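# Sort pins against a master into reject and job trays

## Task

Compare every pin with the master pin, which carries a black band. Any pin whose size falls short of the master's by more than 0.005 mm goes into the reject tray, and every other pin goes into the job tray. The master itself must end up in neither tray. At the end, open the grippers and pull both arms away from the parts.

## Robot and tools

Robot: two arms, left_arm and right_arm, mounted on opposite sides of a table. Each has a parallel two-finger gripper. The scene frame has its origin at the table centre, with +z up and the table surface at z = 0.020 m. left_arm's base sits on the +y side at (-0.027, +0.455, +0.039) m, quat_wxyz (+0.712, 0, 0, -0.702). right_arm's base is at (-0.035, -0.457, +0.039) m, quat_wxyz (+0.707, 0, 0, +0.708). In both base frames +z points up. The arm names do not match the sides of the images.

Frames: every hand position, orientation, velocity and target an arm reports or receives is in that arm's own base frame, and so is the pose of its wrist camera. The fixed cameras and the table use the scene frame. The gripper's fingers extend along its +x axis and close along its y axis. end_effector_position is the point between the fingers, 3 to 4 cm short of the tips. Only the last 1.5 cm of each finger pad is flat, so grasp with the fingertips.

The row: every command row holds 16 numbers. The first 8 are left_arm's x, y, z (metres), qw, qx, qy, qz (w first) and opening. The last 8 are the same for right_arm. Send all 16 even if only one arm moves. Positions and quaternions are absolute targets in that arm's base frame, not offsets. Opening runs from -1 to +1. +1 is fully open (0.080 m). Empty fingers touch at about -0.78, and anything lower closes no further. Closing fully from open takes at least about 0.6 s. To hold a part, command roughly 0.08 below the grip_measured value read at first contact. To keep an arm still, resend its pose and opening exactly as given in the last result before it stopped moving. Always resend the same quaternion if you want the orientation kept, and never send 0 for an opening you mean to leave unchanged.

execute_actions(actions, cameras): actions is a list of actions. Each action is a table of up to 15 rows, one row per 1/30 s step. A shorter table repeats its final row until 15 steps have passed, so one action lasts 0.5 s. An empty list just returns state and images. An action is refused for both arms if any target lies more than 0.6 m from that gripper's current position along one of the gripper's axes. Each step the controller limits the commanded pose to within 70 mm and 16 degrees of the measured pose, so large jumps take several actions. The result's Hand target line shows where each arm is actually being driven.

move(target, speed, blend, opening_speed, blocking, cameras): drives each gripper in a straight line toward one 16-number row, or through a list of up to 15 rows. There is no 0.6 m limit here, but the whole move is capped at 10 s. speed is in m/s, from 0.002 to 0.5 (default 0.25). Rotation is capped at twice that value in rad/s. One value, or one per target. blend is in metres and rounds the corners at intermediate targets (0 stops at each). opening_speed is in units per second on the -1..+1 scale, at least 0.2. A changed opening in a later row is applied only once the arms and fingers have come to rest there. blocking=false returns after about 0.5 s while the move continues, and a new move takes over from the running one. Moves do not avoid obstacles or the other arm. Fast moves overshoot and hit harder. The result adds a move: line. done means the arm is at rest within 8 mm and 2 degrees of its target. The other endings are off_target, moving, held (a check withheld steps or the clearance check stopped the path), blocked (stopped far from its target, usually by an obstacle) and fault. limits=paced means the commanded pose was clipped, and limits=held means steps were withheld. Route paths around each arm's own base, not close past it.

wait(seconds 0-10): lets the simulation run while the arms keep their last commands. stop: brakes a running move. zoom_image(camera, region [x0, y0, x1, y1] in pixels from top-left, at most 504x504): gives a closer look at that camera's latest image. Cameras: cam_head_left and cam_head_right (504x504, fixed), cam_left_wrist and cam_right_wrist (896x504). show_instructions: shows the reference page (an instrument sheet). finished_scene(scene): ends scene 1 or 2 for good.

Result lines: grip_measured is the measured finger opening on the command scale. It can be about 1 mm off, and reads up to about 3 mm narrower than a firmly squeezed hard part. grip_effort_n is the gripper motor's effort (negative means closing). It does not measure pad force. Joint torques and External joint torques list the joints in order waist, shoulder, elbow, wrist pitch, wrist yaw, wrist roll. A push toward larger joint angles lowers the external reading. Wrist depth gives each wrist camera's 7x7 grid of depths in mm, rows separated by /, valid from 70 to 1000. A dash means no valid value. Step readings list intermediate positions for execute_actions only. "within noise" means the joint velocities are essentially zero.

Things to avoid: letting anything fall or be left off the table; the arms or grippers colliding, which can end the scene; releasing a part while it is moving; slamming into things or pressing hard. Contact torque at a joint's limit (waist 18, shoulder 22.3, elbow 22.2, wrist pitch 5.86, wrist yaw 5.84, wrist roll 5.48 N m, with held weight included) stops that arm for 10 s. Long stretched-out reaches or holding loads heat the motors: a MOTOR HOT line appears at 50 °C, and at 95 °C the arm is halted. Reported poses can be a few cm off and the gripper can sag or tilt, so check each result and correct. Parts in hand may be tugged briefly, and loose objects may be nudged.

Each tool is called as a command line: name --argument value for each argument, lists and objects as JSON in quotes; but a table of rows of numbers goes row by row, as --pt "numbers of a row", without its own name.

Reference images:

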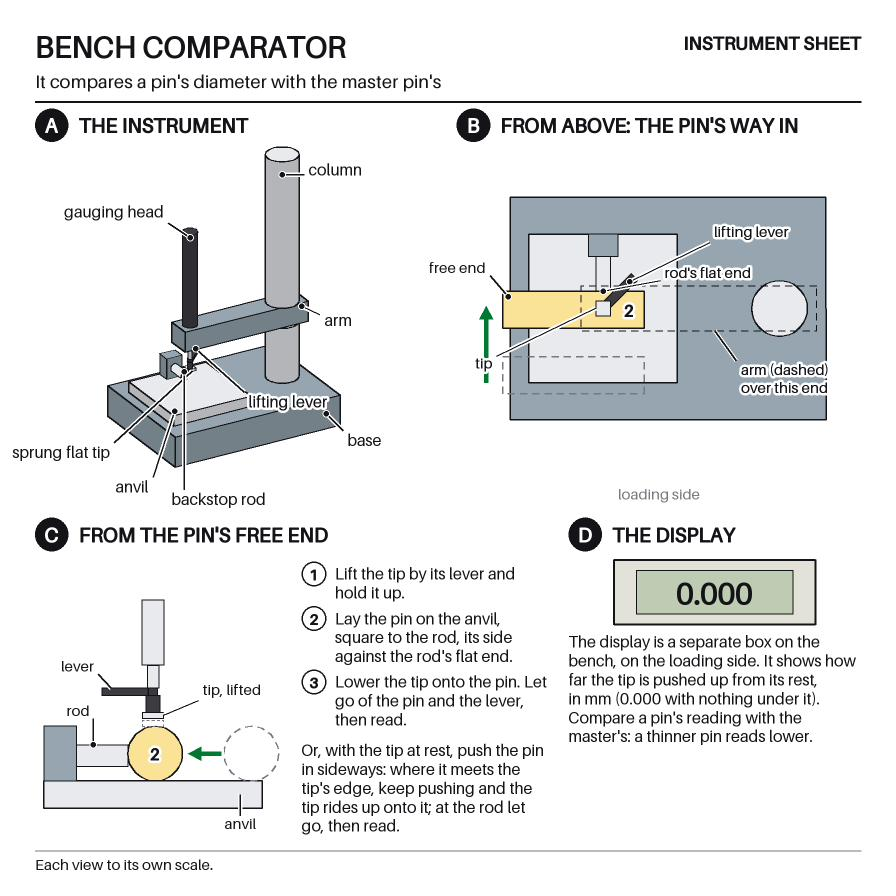

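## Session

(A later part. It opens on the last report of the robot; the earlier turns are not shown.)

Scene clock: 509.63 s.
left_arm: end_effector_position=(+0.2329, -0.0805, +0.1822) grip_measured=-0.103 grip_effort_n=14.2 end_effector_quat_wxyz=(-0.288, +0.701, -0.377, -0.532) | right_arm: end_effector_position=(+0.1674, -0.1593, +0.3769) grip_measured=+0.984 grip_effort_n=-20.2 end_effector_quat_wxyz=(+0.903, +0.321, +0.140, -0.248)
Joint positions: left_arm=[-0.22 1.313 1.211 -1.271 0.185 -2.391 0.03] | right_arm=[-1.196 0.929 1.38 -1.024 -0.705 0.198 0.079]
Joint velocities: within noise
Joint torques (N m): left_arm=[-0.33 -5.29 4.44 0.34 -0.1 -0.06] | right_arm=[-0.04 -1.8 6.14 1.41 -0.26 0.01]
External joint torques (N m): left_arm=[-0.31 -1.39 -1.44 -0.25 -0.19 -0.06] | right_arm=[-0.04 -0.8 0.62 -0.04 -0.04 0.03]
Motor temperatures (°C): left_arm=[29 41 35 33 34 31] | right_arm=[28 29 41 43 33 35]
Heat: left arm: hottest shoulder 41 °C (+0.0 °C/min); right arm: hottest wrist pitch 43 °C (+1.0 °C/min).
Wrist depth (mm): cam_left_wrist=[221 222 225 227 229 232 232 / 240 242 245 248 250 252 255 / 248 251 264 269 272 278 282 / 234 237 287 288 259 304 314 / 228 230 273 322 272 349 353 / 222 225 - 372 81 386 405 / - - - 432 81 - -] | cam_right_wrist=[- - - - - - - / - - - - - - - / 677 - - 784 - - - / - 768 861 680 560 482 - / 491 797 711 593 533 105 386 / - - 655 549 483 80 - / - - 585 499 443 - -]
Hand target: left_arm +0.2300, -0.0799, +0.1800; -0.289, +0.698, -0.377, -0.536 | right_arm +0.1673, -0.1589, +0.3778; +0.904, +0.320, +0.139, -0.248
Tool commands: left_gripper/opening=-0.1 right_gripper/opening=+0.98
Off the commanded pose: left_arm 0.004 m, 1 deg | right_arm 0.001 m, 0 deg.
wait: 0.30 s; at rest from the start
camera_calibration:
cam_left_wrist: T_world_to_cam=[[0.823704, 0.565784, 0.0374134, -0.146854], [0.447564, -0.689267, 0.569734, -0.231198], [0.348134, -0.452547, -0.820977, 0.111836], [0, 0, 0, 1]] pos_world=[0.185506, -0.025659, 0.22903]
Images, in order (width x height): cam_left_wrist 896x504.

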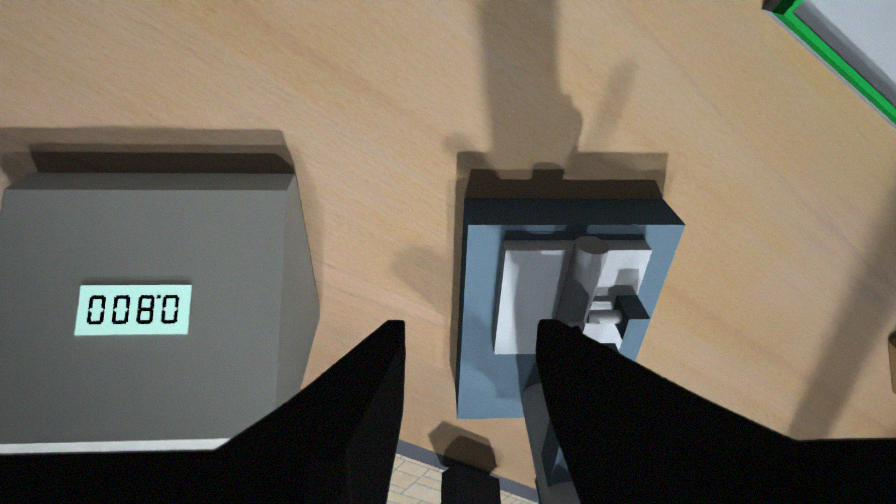

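move --pt "0.3240 -0.0735 0.12 0.2891 -0.6983 0.3768 0.5358 -0.05 0.1673 -0.1589 0.3778 0.904 0.320 0.139 -0.248 0.98" --pt "0.3265 -0.0905 0.0535 0.2891 -0.6983 0.3768 0.5358 -0.05 0.1673 -0.1589 0.3778 0.904 0.320 0.139 -0.248 0.98" --pt "0.3270 -0.0905 0.0545 0.2891 -0.6983 0.3768 0.5358 -0.56 0.1673 -0.1589 0.3778 0.904 0.320 0.139 -0.248 0.98" --pt "0.3020 -0.1085 0.0575 0.2891 -0.6983 0.3768 0.5358 -0.56 0.1673 -0.1589 0.3778 0.904 0.320 0.139 -0.248 0.98" --speed '[0.25, 0.06, 0.04, 0.06]' --blend '[0.01, 0, 0, 0]' --cameras '["cam_left_wrist"]'

move --pt "0.2850 -0.0900 0.12 0.2891 -0.6983 0.3768 0.5358 -0.56 0.1673 -0.1589 0.3778 0.904 0.320 0.139 -0.248 0.98" --pt "0.25 0.0 0.13 0.2891 -0.6983 0.3768 0.5358 -0.56 0.1673 -0.1589 0.3778 0.904 0.320 0.139 -0.248 0.98" --pt "0.378 0.095 0.08 0 -0.7934 0 0.6088 -0.56 0.1673 -0.1589 0.3778 0.904 0.320 0.139 -0.248 0.98" --pt "0.376 0.095 0.028 0 -0.7934 0 0.6088 -0.56 0.1673 -0.1589 0.3778 0.904 0.320 0.139 -0.248 0.98" --speed '[0.15, 0.25, 0.3, 0.08]' --blend '[0.02, 0.03, 0.01, 0]'

Scene clock: 520.33 s.
left_arm: end_effector_position=(+0.3071, -0.1077, +0.0598) grip_measured=-0.479 grip_effort_n=-83.5 end_effector_quat_wxyz=(-0.288, +0.702, -0.375, -0.532) | right_arm: end_effector_position=(+0.1674, -0.1593, +0.3769) grip_measured=+0.984 grip_effort_n=-20.2 end_effector_quat_wxyz=(+0.903, +0.321, +0.140, -0.248)
Joint positions: left_arm=[-0.257 1.67 1.044 -0.736 0.174 -2.431 0.013] | right_arm=[-1.196 0.929 1.38 -1.024 -0.705 0.198 0.079]
Joint velocities: within noise
Joint torques (N m): left_arm=[-0.69 -7.9 3.8 0.39 0.02 -0.01] | right_arm=[-0.03 -1.79 6.14 1.41 -0.26 0.01]
External joint torques (N m): left_arm=[-0.74 -1.57 -1.82 -0.22 -0.05 -0.01] | right_arm=[-0.03 -0.77 0.59 -0.05 -0.04 0.04]
Motor temperatures (°C): left_arm=[29 40 35 33 34 31] | right_arm=[28 29 41 43 33 35]
Heat: left arm: hottest shoulder 40 °C (-2.0 °C/min); right arm: hottest wrist pitch 43 °C (+1.0 °C/min).
Wrist depth (mm): cam_left_wrist=[109 110 111 111 114 115 116 / 118 119 121 122 124 125 126 / 130 131 133 134 136 137 140 / 143 145 143 122 123 125 152 / 159 161 160 107 120 122 174 / 171 182 - 98 81 147 200 / - - - - - - -] | cam_right_wrist=[- - - - - - - / - - - - - - - / - - - 770 - - - / 675 817 854 687 557 487 - / 451 818 712 595 528 105 389 / - - 654 551 483 80 - / - - 582 506 442 - -]
Hand target: left_arm +0.3020, -0.1085, +0.0575; -0.289, +0.698, -0.377, -0.536 | right_arm +0.1673, -0.1589, +0.3778; +0.904, +0.320, +0.139, -0.248
Off the commanded pose: left_arm 0.006 m, 1 deg | right_arm 0.001 m, 0 deg.
move: done
camera_calibration:
cam_left_wrist: T_world_to_cam=[[0.82099, 0.569454, 0.0411968, -0.187008], [0.448891, -0.68839, 0.569751, -0.213779], [0.352807, -0.449267, -0.820784, -0.027808], [0, 0, 0, 1]] pos_world=[0.259306, -0.053164, 0.10668]
Images, in order (width x height): cam_left_wrist 896x504.

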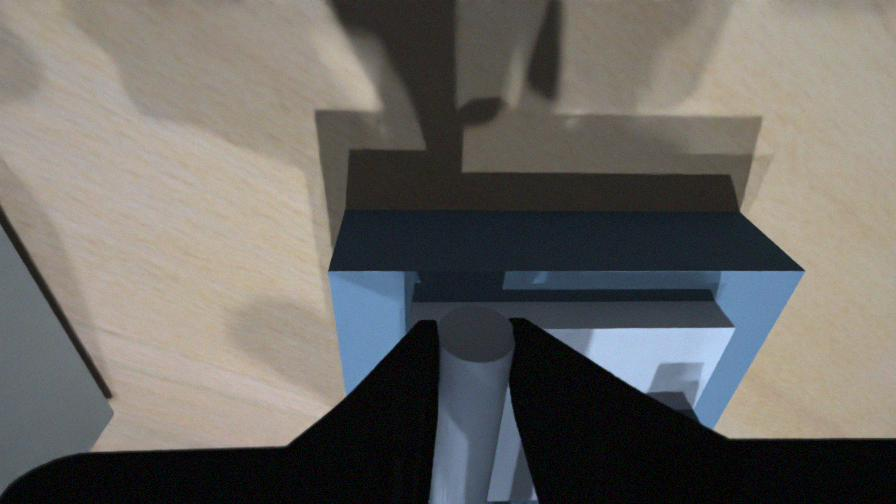

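Scene clock: 524.00 s.
left_arm: end_effector_position=(+0.3783, +0.0936, +0.0317) grip_measured=-0.478 grip_effort_n=-83.5 end_effector_quat_wxyz=(-0.001, +0.796, -0.003, -0.605) | right_arm: end_effector_position=(+0.1674, -0.1593, +0.3769) grip_measured=+0.984 grip_effort_n=-19.8 end_effector_quat_wxyz=(+0.903, +0.321, +0.140, -0.248)
Joint positions: left_arm=[0.271 1.906 1.211 -0.615 0.074 -2.874 0.013] | right_arm=[-1.196 0.929 1.38 -1.024 -0.705 0.198 0.079]
Joint velocities: within noise
Joint torques (N m): left_arm=[0.3 -8.54 4.44 0.81 -0.12 -0.05] | right_arm=[-0.03 -1.8 6.13 1.41 -0.26 0.01]
External joint torques (N m): left_arm=[0.28 -0.5 -1.13 0.12 -0.16 -0.05] | right_arm=[-0.02 -0.79 0.57 -0.06 -0.04 0.03]
Motor temperatures (°C): left_arm=[29 39 35 33 34 31] | right_arm=[28 29 41 43 33 35]
Heat: left arm: hottest shoulder 39 °C (-3.0 °C/min); right arm: hottest wrist pitch 43 °C (+1.0 °C/min).
Wrist depth (mm): cam_left_wrist=[- 83 83 84 85 86 87 / 89 88 88 88 89 88 91 / 97 94 97 97 99 100 96 / 107 104 107 108 110 110 107 / 120 120 119 105 120 121 123 / 138 137 - 97 76 137 134 / - - - 111 - - -] | cam_right_wrist=[- - - - - - - / - - - - - - - / 460 - 991 778 - - - / - 449 812 678 562 483 - / - 441 435 586 527 106 386 / - - 593 545 484 80 - / - - 588 499 439 - -]
Hand target: left_arm +0.3759, +0.0950, +0.0280; +0.000, +0.793, +0.000, -0.609 | right_arm +0.1673, -0.1589, +0.3778; +0.904, +0.320, +0.139, -0.248
Off the commanded pose: left_arm 0.005 m, 1 deg | right_arm 0.001 m, 0 deg.
move: done
camera_calibration:
cam_left_wrist: T_world_to_cam=[[-0.0140242, 0.999313, 0.0343142, -0.0830957], [0.821409, -0.00805466, 0.570282, -0.295761], [0.570167, 0.0361838, -0.820732, -0.113251], [0, 0, 0, 1]] pos_world=[0.306347, 0.0847542, 0.0785698]

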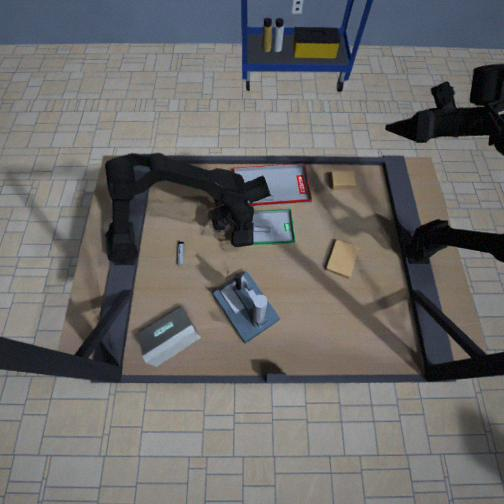

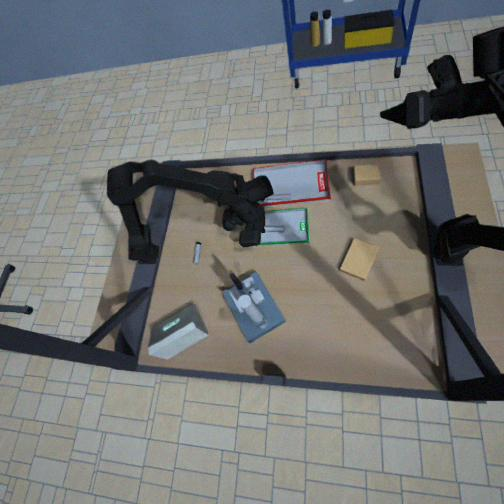

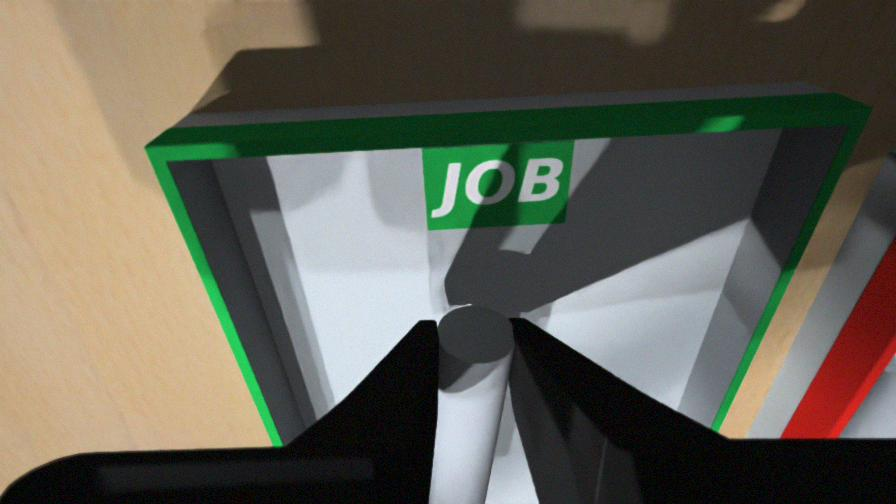

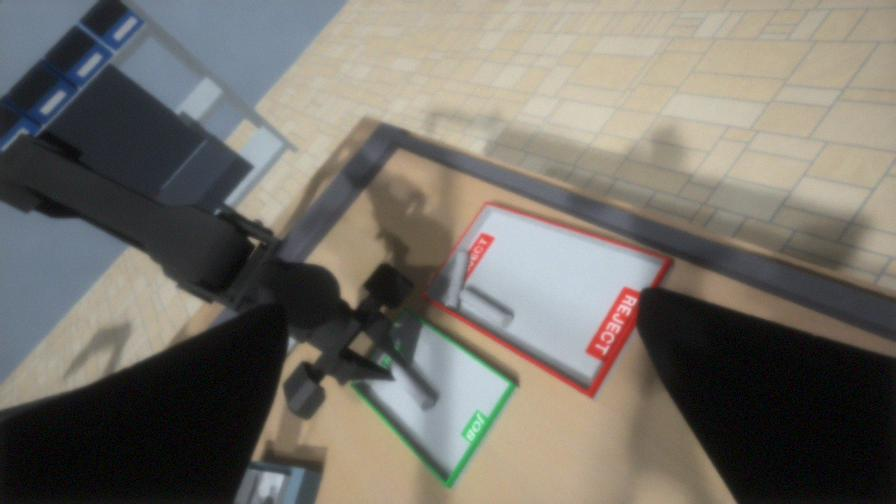

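move --pt "0.376 0.096 0.0195 0 -0.7934 0 0.6088 -0.56 0.1673 -0.1589 0.3778 0.904 0.320 0.139 -0.248 0.98" --speed 0.04 --cameras '["cam_left_wrist"]'

Scene clock: 527.27 s.
left_arm: end_effector_position=(+0.3790, +0.0947, +0.0246) grip_measured=-0.478 grip_effort_n=-83.5 end_effector_quat_wxyz=(-0.001, +0.797, -0.002, -0.604) | right_arm: end_effector_position=(+0.1674, -0.1593, +0.3769) grip_measured=+0.984 grip_effort_n=-20.2 end_effector_quat_wxyz=(+0.903, +0.321, +0.140, -0.248)
Joint positions: left_arm=[0.274 1.919 1.197 -0.584 0.074 -2.874 0.013] | right_arm=[-1.196 0.929 1.38 -1.024 -0.705 0.198 0.079]
Joint velocities: within noise
Joint torques (N m): left_arm=[0.33 -8.19 4.31 0.84 -0.09 0.03] | right_arm=[-0.03 -1.79 6.13 1.41 -0.26 0.01]
External joint torques (N m): left_arm=[0.29 -0.2 -1.11 0.17 -0.13 0.04] | right_arm=[-0.04 -0.85 0.62 -0.05 -0.03 0.03]
Motor temperatures (°C): left_arm=[29 40 35 34 34 31] | right_arm=[28 29 41 43 33 35]
Heat: left arm: hottest shoulder 40 °C (-3.0 °C/min); right arm: hottest wrist pitch 43 °C (+1.0 °C/min).
Wrist depth (mm): cam_left_wrist=[- 77 77 79 79 79 82 / - 81 82 82 82 83 76 / - 81 90 91 92 92 86 / 99 93 98 100 101 102 96 / 113 100 110 106 111 112 113 / 125 123 - 98 81 124 125 / - - - - - - -] | cam_right_wrist=[- - - - - - - / - - - - - - - / 465 - - 773 - - - / - 456 799 663 557 487 - / - 446 453 587 532 105 387 / - - 603 543 482 80 - / - - 578 502 442 - -]
Hand target: left_arm +0.3759, +0.0960, +0.0195; +0.000, +0.793, +0.000, -0.609 | right_arm +0.1673, -0.1589, +0.3778; +0.904, +0.320, +0.139, -0.248
Off the commanded pose: left_arm 0.006 m, 1 deg | right_arm 0.001 m, 0 deg.
move: done
camera_calibration:
cam_left_wrist: T_world_to_cam=[[-0.0164393, 0.999242, 0.0352842, -0.0830533], [0.819326, -0.00676402, 0.573289, -0.291639], [0.573093, 0.0383337, -0.818593, -0.120867], [0, 0, 0, 1]] pos_world=[0.30685, 0.085651, 0.0711831]
Images, in order (width x height): cam_left_wrist 896x504.

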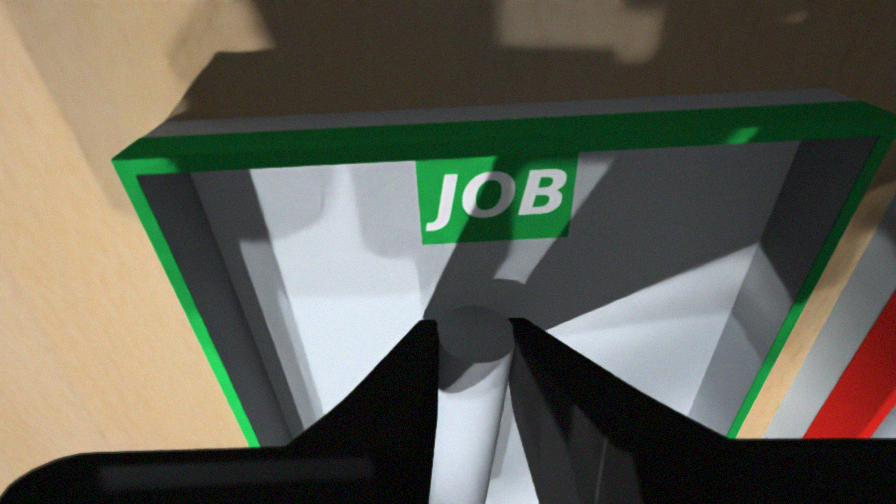

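move --pt "0.376 0.096 0.0168 0 -0.7934 0 0.6088 -0.56 0.1673 -0.1589 0.3778 0.904 0.320 0.139 -0.248 0.98" --pt "0.376 0.096 0.0178 0 -0.7934 0 0.6088 -0.25 0.1673 -0.1589 0.3778 0.904 0.320 0.139 -0.248 0.98" --speed '[0.03, 0.03]' --opening_speed 0.5 --cameras '["cam_left_wrist"]'

move --pt "0.360 0.096 0.09 0 -0.7934 0 0.6088 -0.25 0.1673 -0.1589 0.3778 0.904 0.320 0.139 -0.248 0.98" --pt "0.30 0.08 0.17 0 -0.7934 0 0.6088 -0.25 0.1673 -0.1589 0.3778 0.904 0.320 0.139 -0.248 0.98" --speed '[0.1, 0.2]' --blend '[0.01, 0]'

Scene clock: 534.93 s.
left_arm: end_effector_position=(+0.3796, +0.0951, +0.0238) grip_measured=-0.254 grip_effort_n=14.2 end_effector_quat_wxyz=(-0.002, +0.799, -0.001, -0.602) | right_arm: end_effector_position=(+0.1674, -0.1593, +0.3769) grip_measured=+0.984 grip_effort_n=-20.2 end_effector_quat_wxyz=(+0.903, +0.321, +0.140, -0.248)
Joint positions: left_arm=[0.274 1.92 1.194 -0.575 0.074 -2.874 0.024] | right_arm=[-1.196 0.929 1.38 -1.024 -0.705 0.198 0.079]
Joint velocities: within noise
Joint torques (N m): left_arm=[0.3 -7.97 4.31 0.68 -0.1 0.03] | right_arm=[-0.04 -1.79 6.15 1.41 -0.26 0.01]
External joint torques (N m): left_arm=[0.26 0.09 -1.12 0.01 -0.13 0.03] | right_arm=[-0.03 -0.83 0.63 -0.05 -0.04 0.03]
Motor temperatures (°C): left_arm=[29 40 35 34 34 31] | right_arm=[28 29 41 43 33 35]
Heat: left arm: hottest shoulder 40 °C (-4.0 °C/min); right arm: hottest wrist pitch 43 °C (+1.0 °C/min).
Wrist depth (mm): cam_left_wrist=[- 76 76 78 78 79 82 / - 80 80 81 81 83 75 / - 87 90 91 91 91 86 / 100 94 97 100 100 102 96 / 113 100 109 105 110 111 112 / 124 122 - 98 82 118 125 / - - - 139 81 - -] | cam_right_wrist=[- - - - - - - / - - - - - - - / 465 - - 764 - - - / - 455 795 665 562 486 - / - 446 457 583 530 105 388 / - - 589 545 486 80 - / - - 589 500 442 - -]
Hand target: left_arm +0.3760, +0.0960, +0.0179; +0.000, +0.793, +0.000, -0.609 | right_arm +0.1673, -0.1589, +0.3778; +0.904, +0.320, +0.139, -0.248
Off the commanded pose: left_arm 0.007 m, 1 deg | right_arm 0.001 m, 0 deg.
move: done
camera_calibration:
cam_left_wrist: T_world_to_cam=[[-0.0169785, 0.999191, 0.0364475, -0.0831808], [0.816794, -0.00716387, 0.576885, -0.290842], [0.57668, 0.0395648, -0.816012, -0.123451], [0, 0, 0, 1]] pos_world=[0.307338, 0.0859143, 0.0700765]
Images, in order (width x height): cam_left_wrist 896x504.

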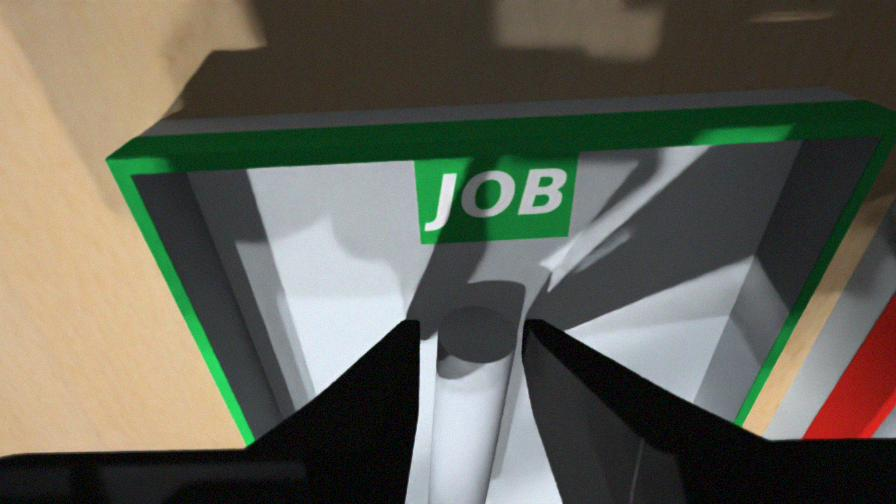

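Scene clock: 536.73 s.
left_arm: end_effector_position=(+0.2990, +0.0788, +0.1658) grip_measured=-0.253 grip_effort_n=14.2 end_effector_quat_wxyz=(+0.001, +0.790, -0.001, -0.613) | right_arm: end_effector_position=(+0.1674, -0.1593, +0.3769) grip_measured=+0.984 grip_effort_n=-20.7 end_effector_quat_wxyz=(+0.903, +0.321, +0.140, -0.248)
Joint positions: left_arm=[0.294 1.516 1.316 -1.133 0.074 -2.856 0.024] | right_arm=[-1.196 0.929 1.38 -1.024 -0.705 0.198 0.079]
Joint velocities: within noise
Joint torques (N m): left_arm=[0.29 -6.94 6.94 0.38 0.07 0.09] | right_arm=[-0.03 -1.79 6.13 1.41 -0.26 0.01]
External joint torques (N m): left_arm=[0.29 -1.36 0.92 -0.27 0.04 0.09] | right_arm=[-0.04 -0.83 0.63 -0.04 -0.03 0.03]
Motor temperatures (°C): left_arm=[29 40 35 34 34 31] | right_arm=[28 29 41 43 33 35]
Heat: left arm: hottest shoulder 40 °C (-4.0 °C/min); right arm: hottest wrist pitch 43 °C (+1.0 °C/min).
Wrist depth (mm): cam_left_wrist=[206 208 210 211 214 216 218 / 222 225 228 230 232 235 237 / 219 245 248 246 249 252 254 / 225 261 273 270 276 269 284 / 258 301 300 297 303 308 310 / 335 331 - 346 82 349 351 / - - - 403 81 - -] | cam_right_wrist=[- - - - - - - / - - - - - - - / 399 - 971 781 - - - / - 477 827 679 564 483 - / - 495 710 602 533 106 387 / - - 660 549 488 80 - / - - 580 504 447 - -]
Hand target: left_arm +0.2999, +0.0800, +0.1699; +0.000, +0.793, +0.000, -0.609 | right_arm +0.1673, -0.1589, +0.3778; +0.904, +0.320, +0.139, -0.248
Off the commanded pose: left_arm 0.005 m, 1 deg | right_arm 0.001 m, 0 deg.
move: done
camera_calibration:
cam_left_wrist: T_world_to_cam=[[-0.0188565, 0.999277, 0.033012, -0.0723108], [0.833344, -0.00253525, 0.55275, -0.308284], [0.552434, 0.0379333, -0.832693, 0.0496797], [0, 0, 0, 1]] pos_world=[0.228099, 0.0695924, 0.214159]

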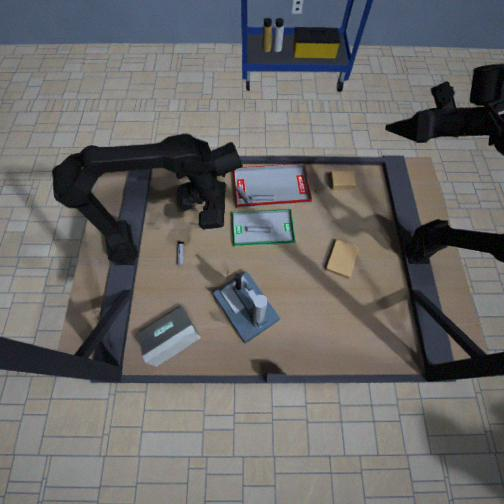

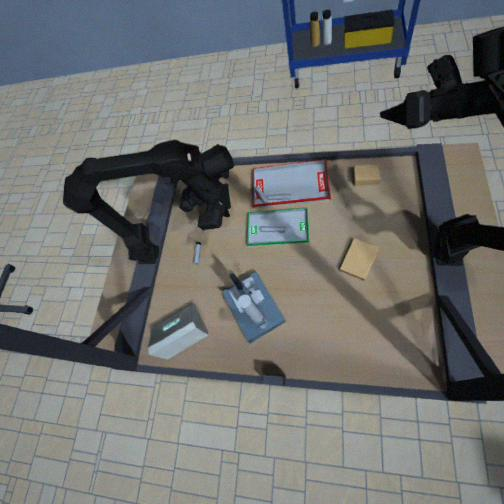

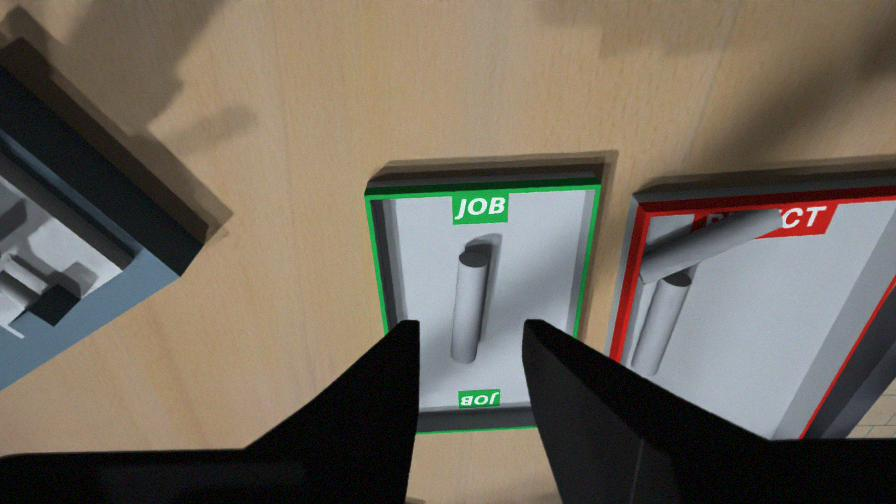

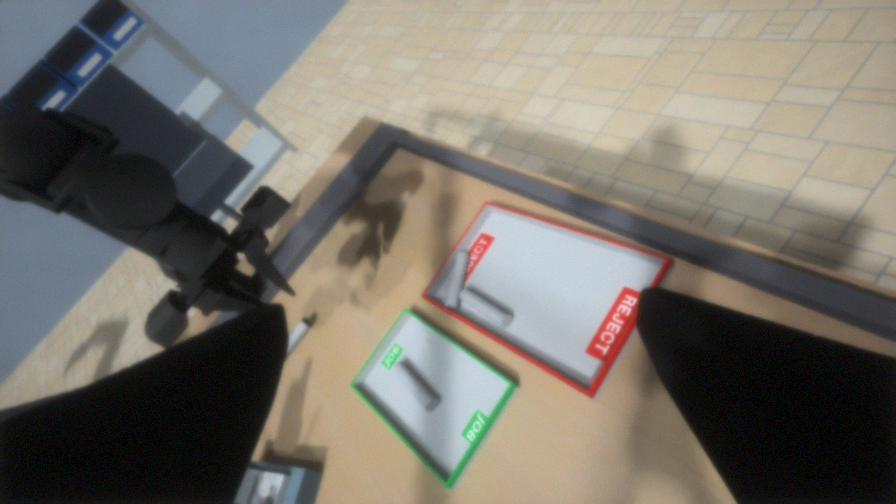

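zoom_image --camera "cam_left_wrist" --region '[560, 160, 896, 420]'

zoom_image --camera "cam_right_wrist" --region '[350, 190, 650, 420]'

Scaled by 1.500 from the camera's 896x504 image, which has a finer 1280x720 frame.

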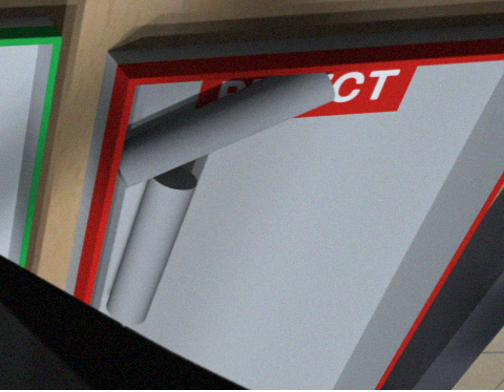

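Scaled by 1.680 from the camera's 896x504 image, which has a finer 1280x720 frame.

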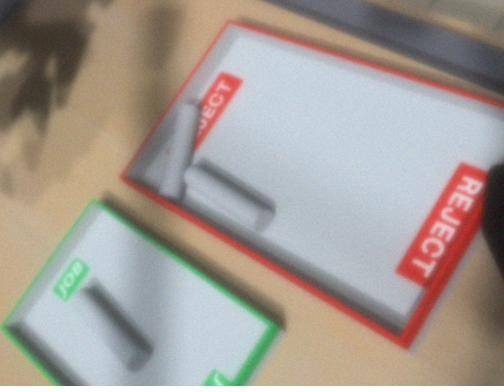

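finished_scene --scene 1

The scene is finished: the task was done.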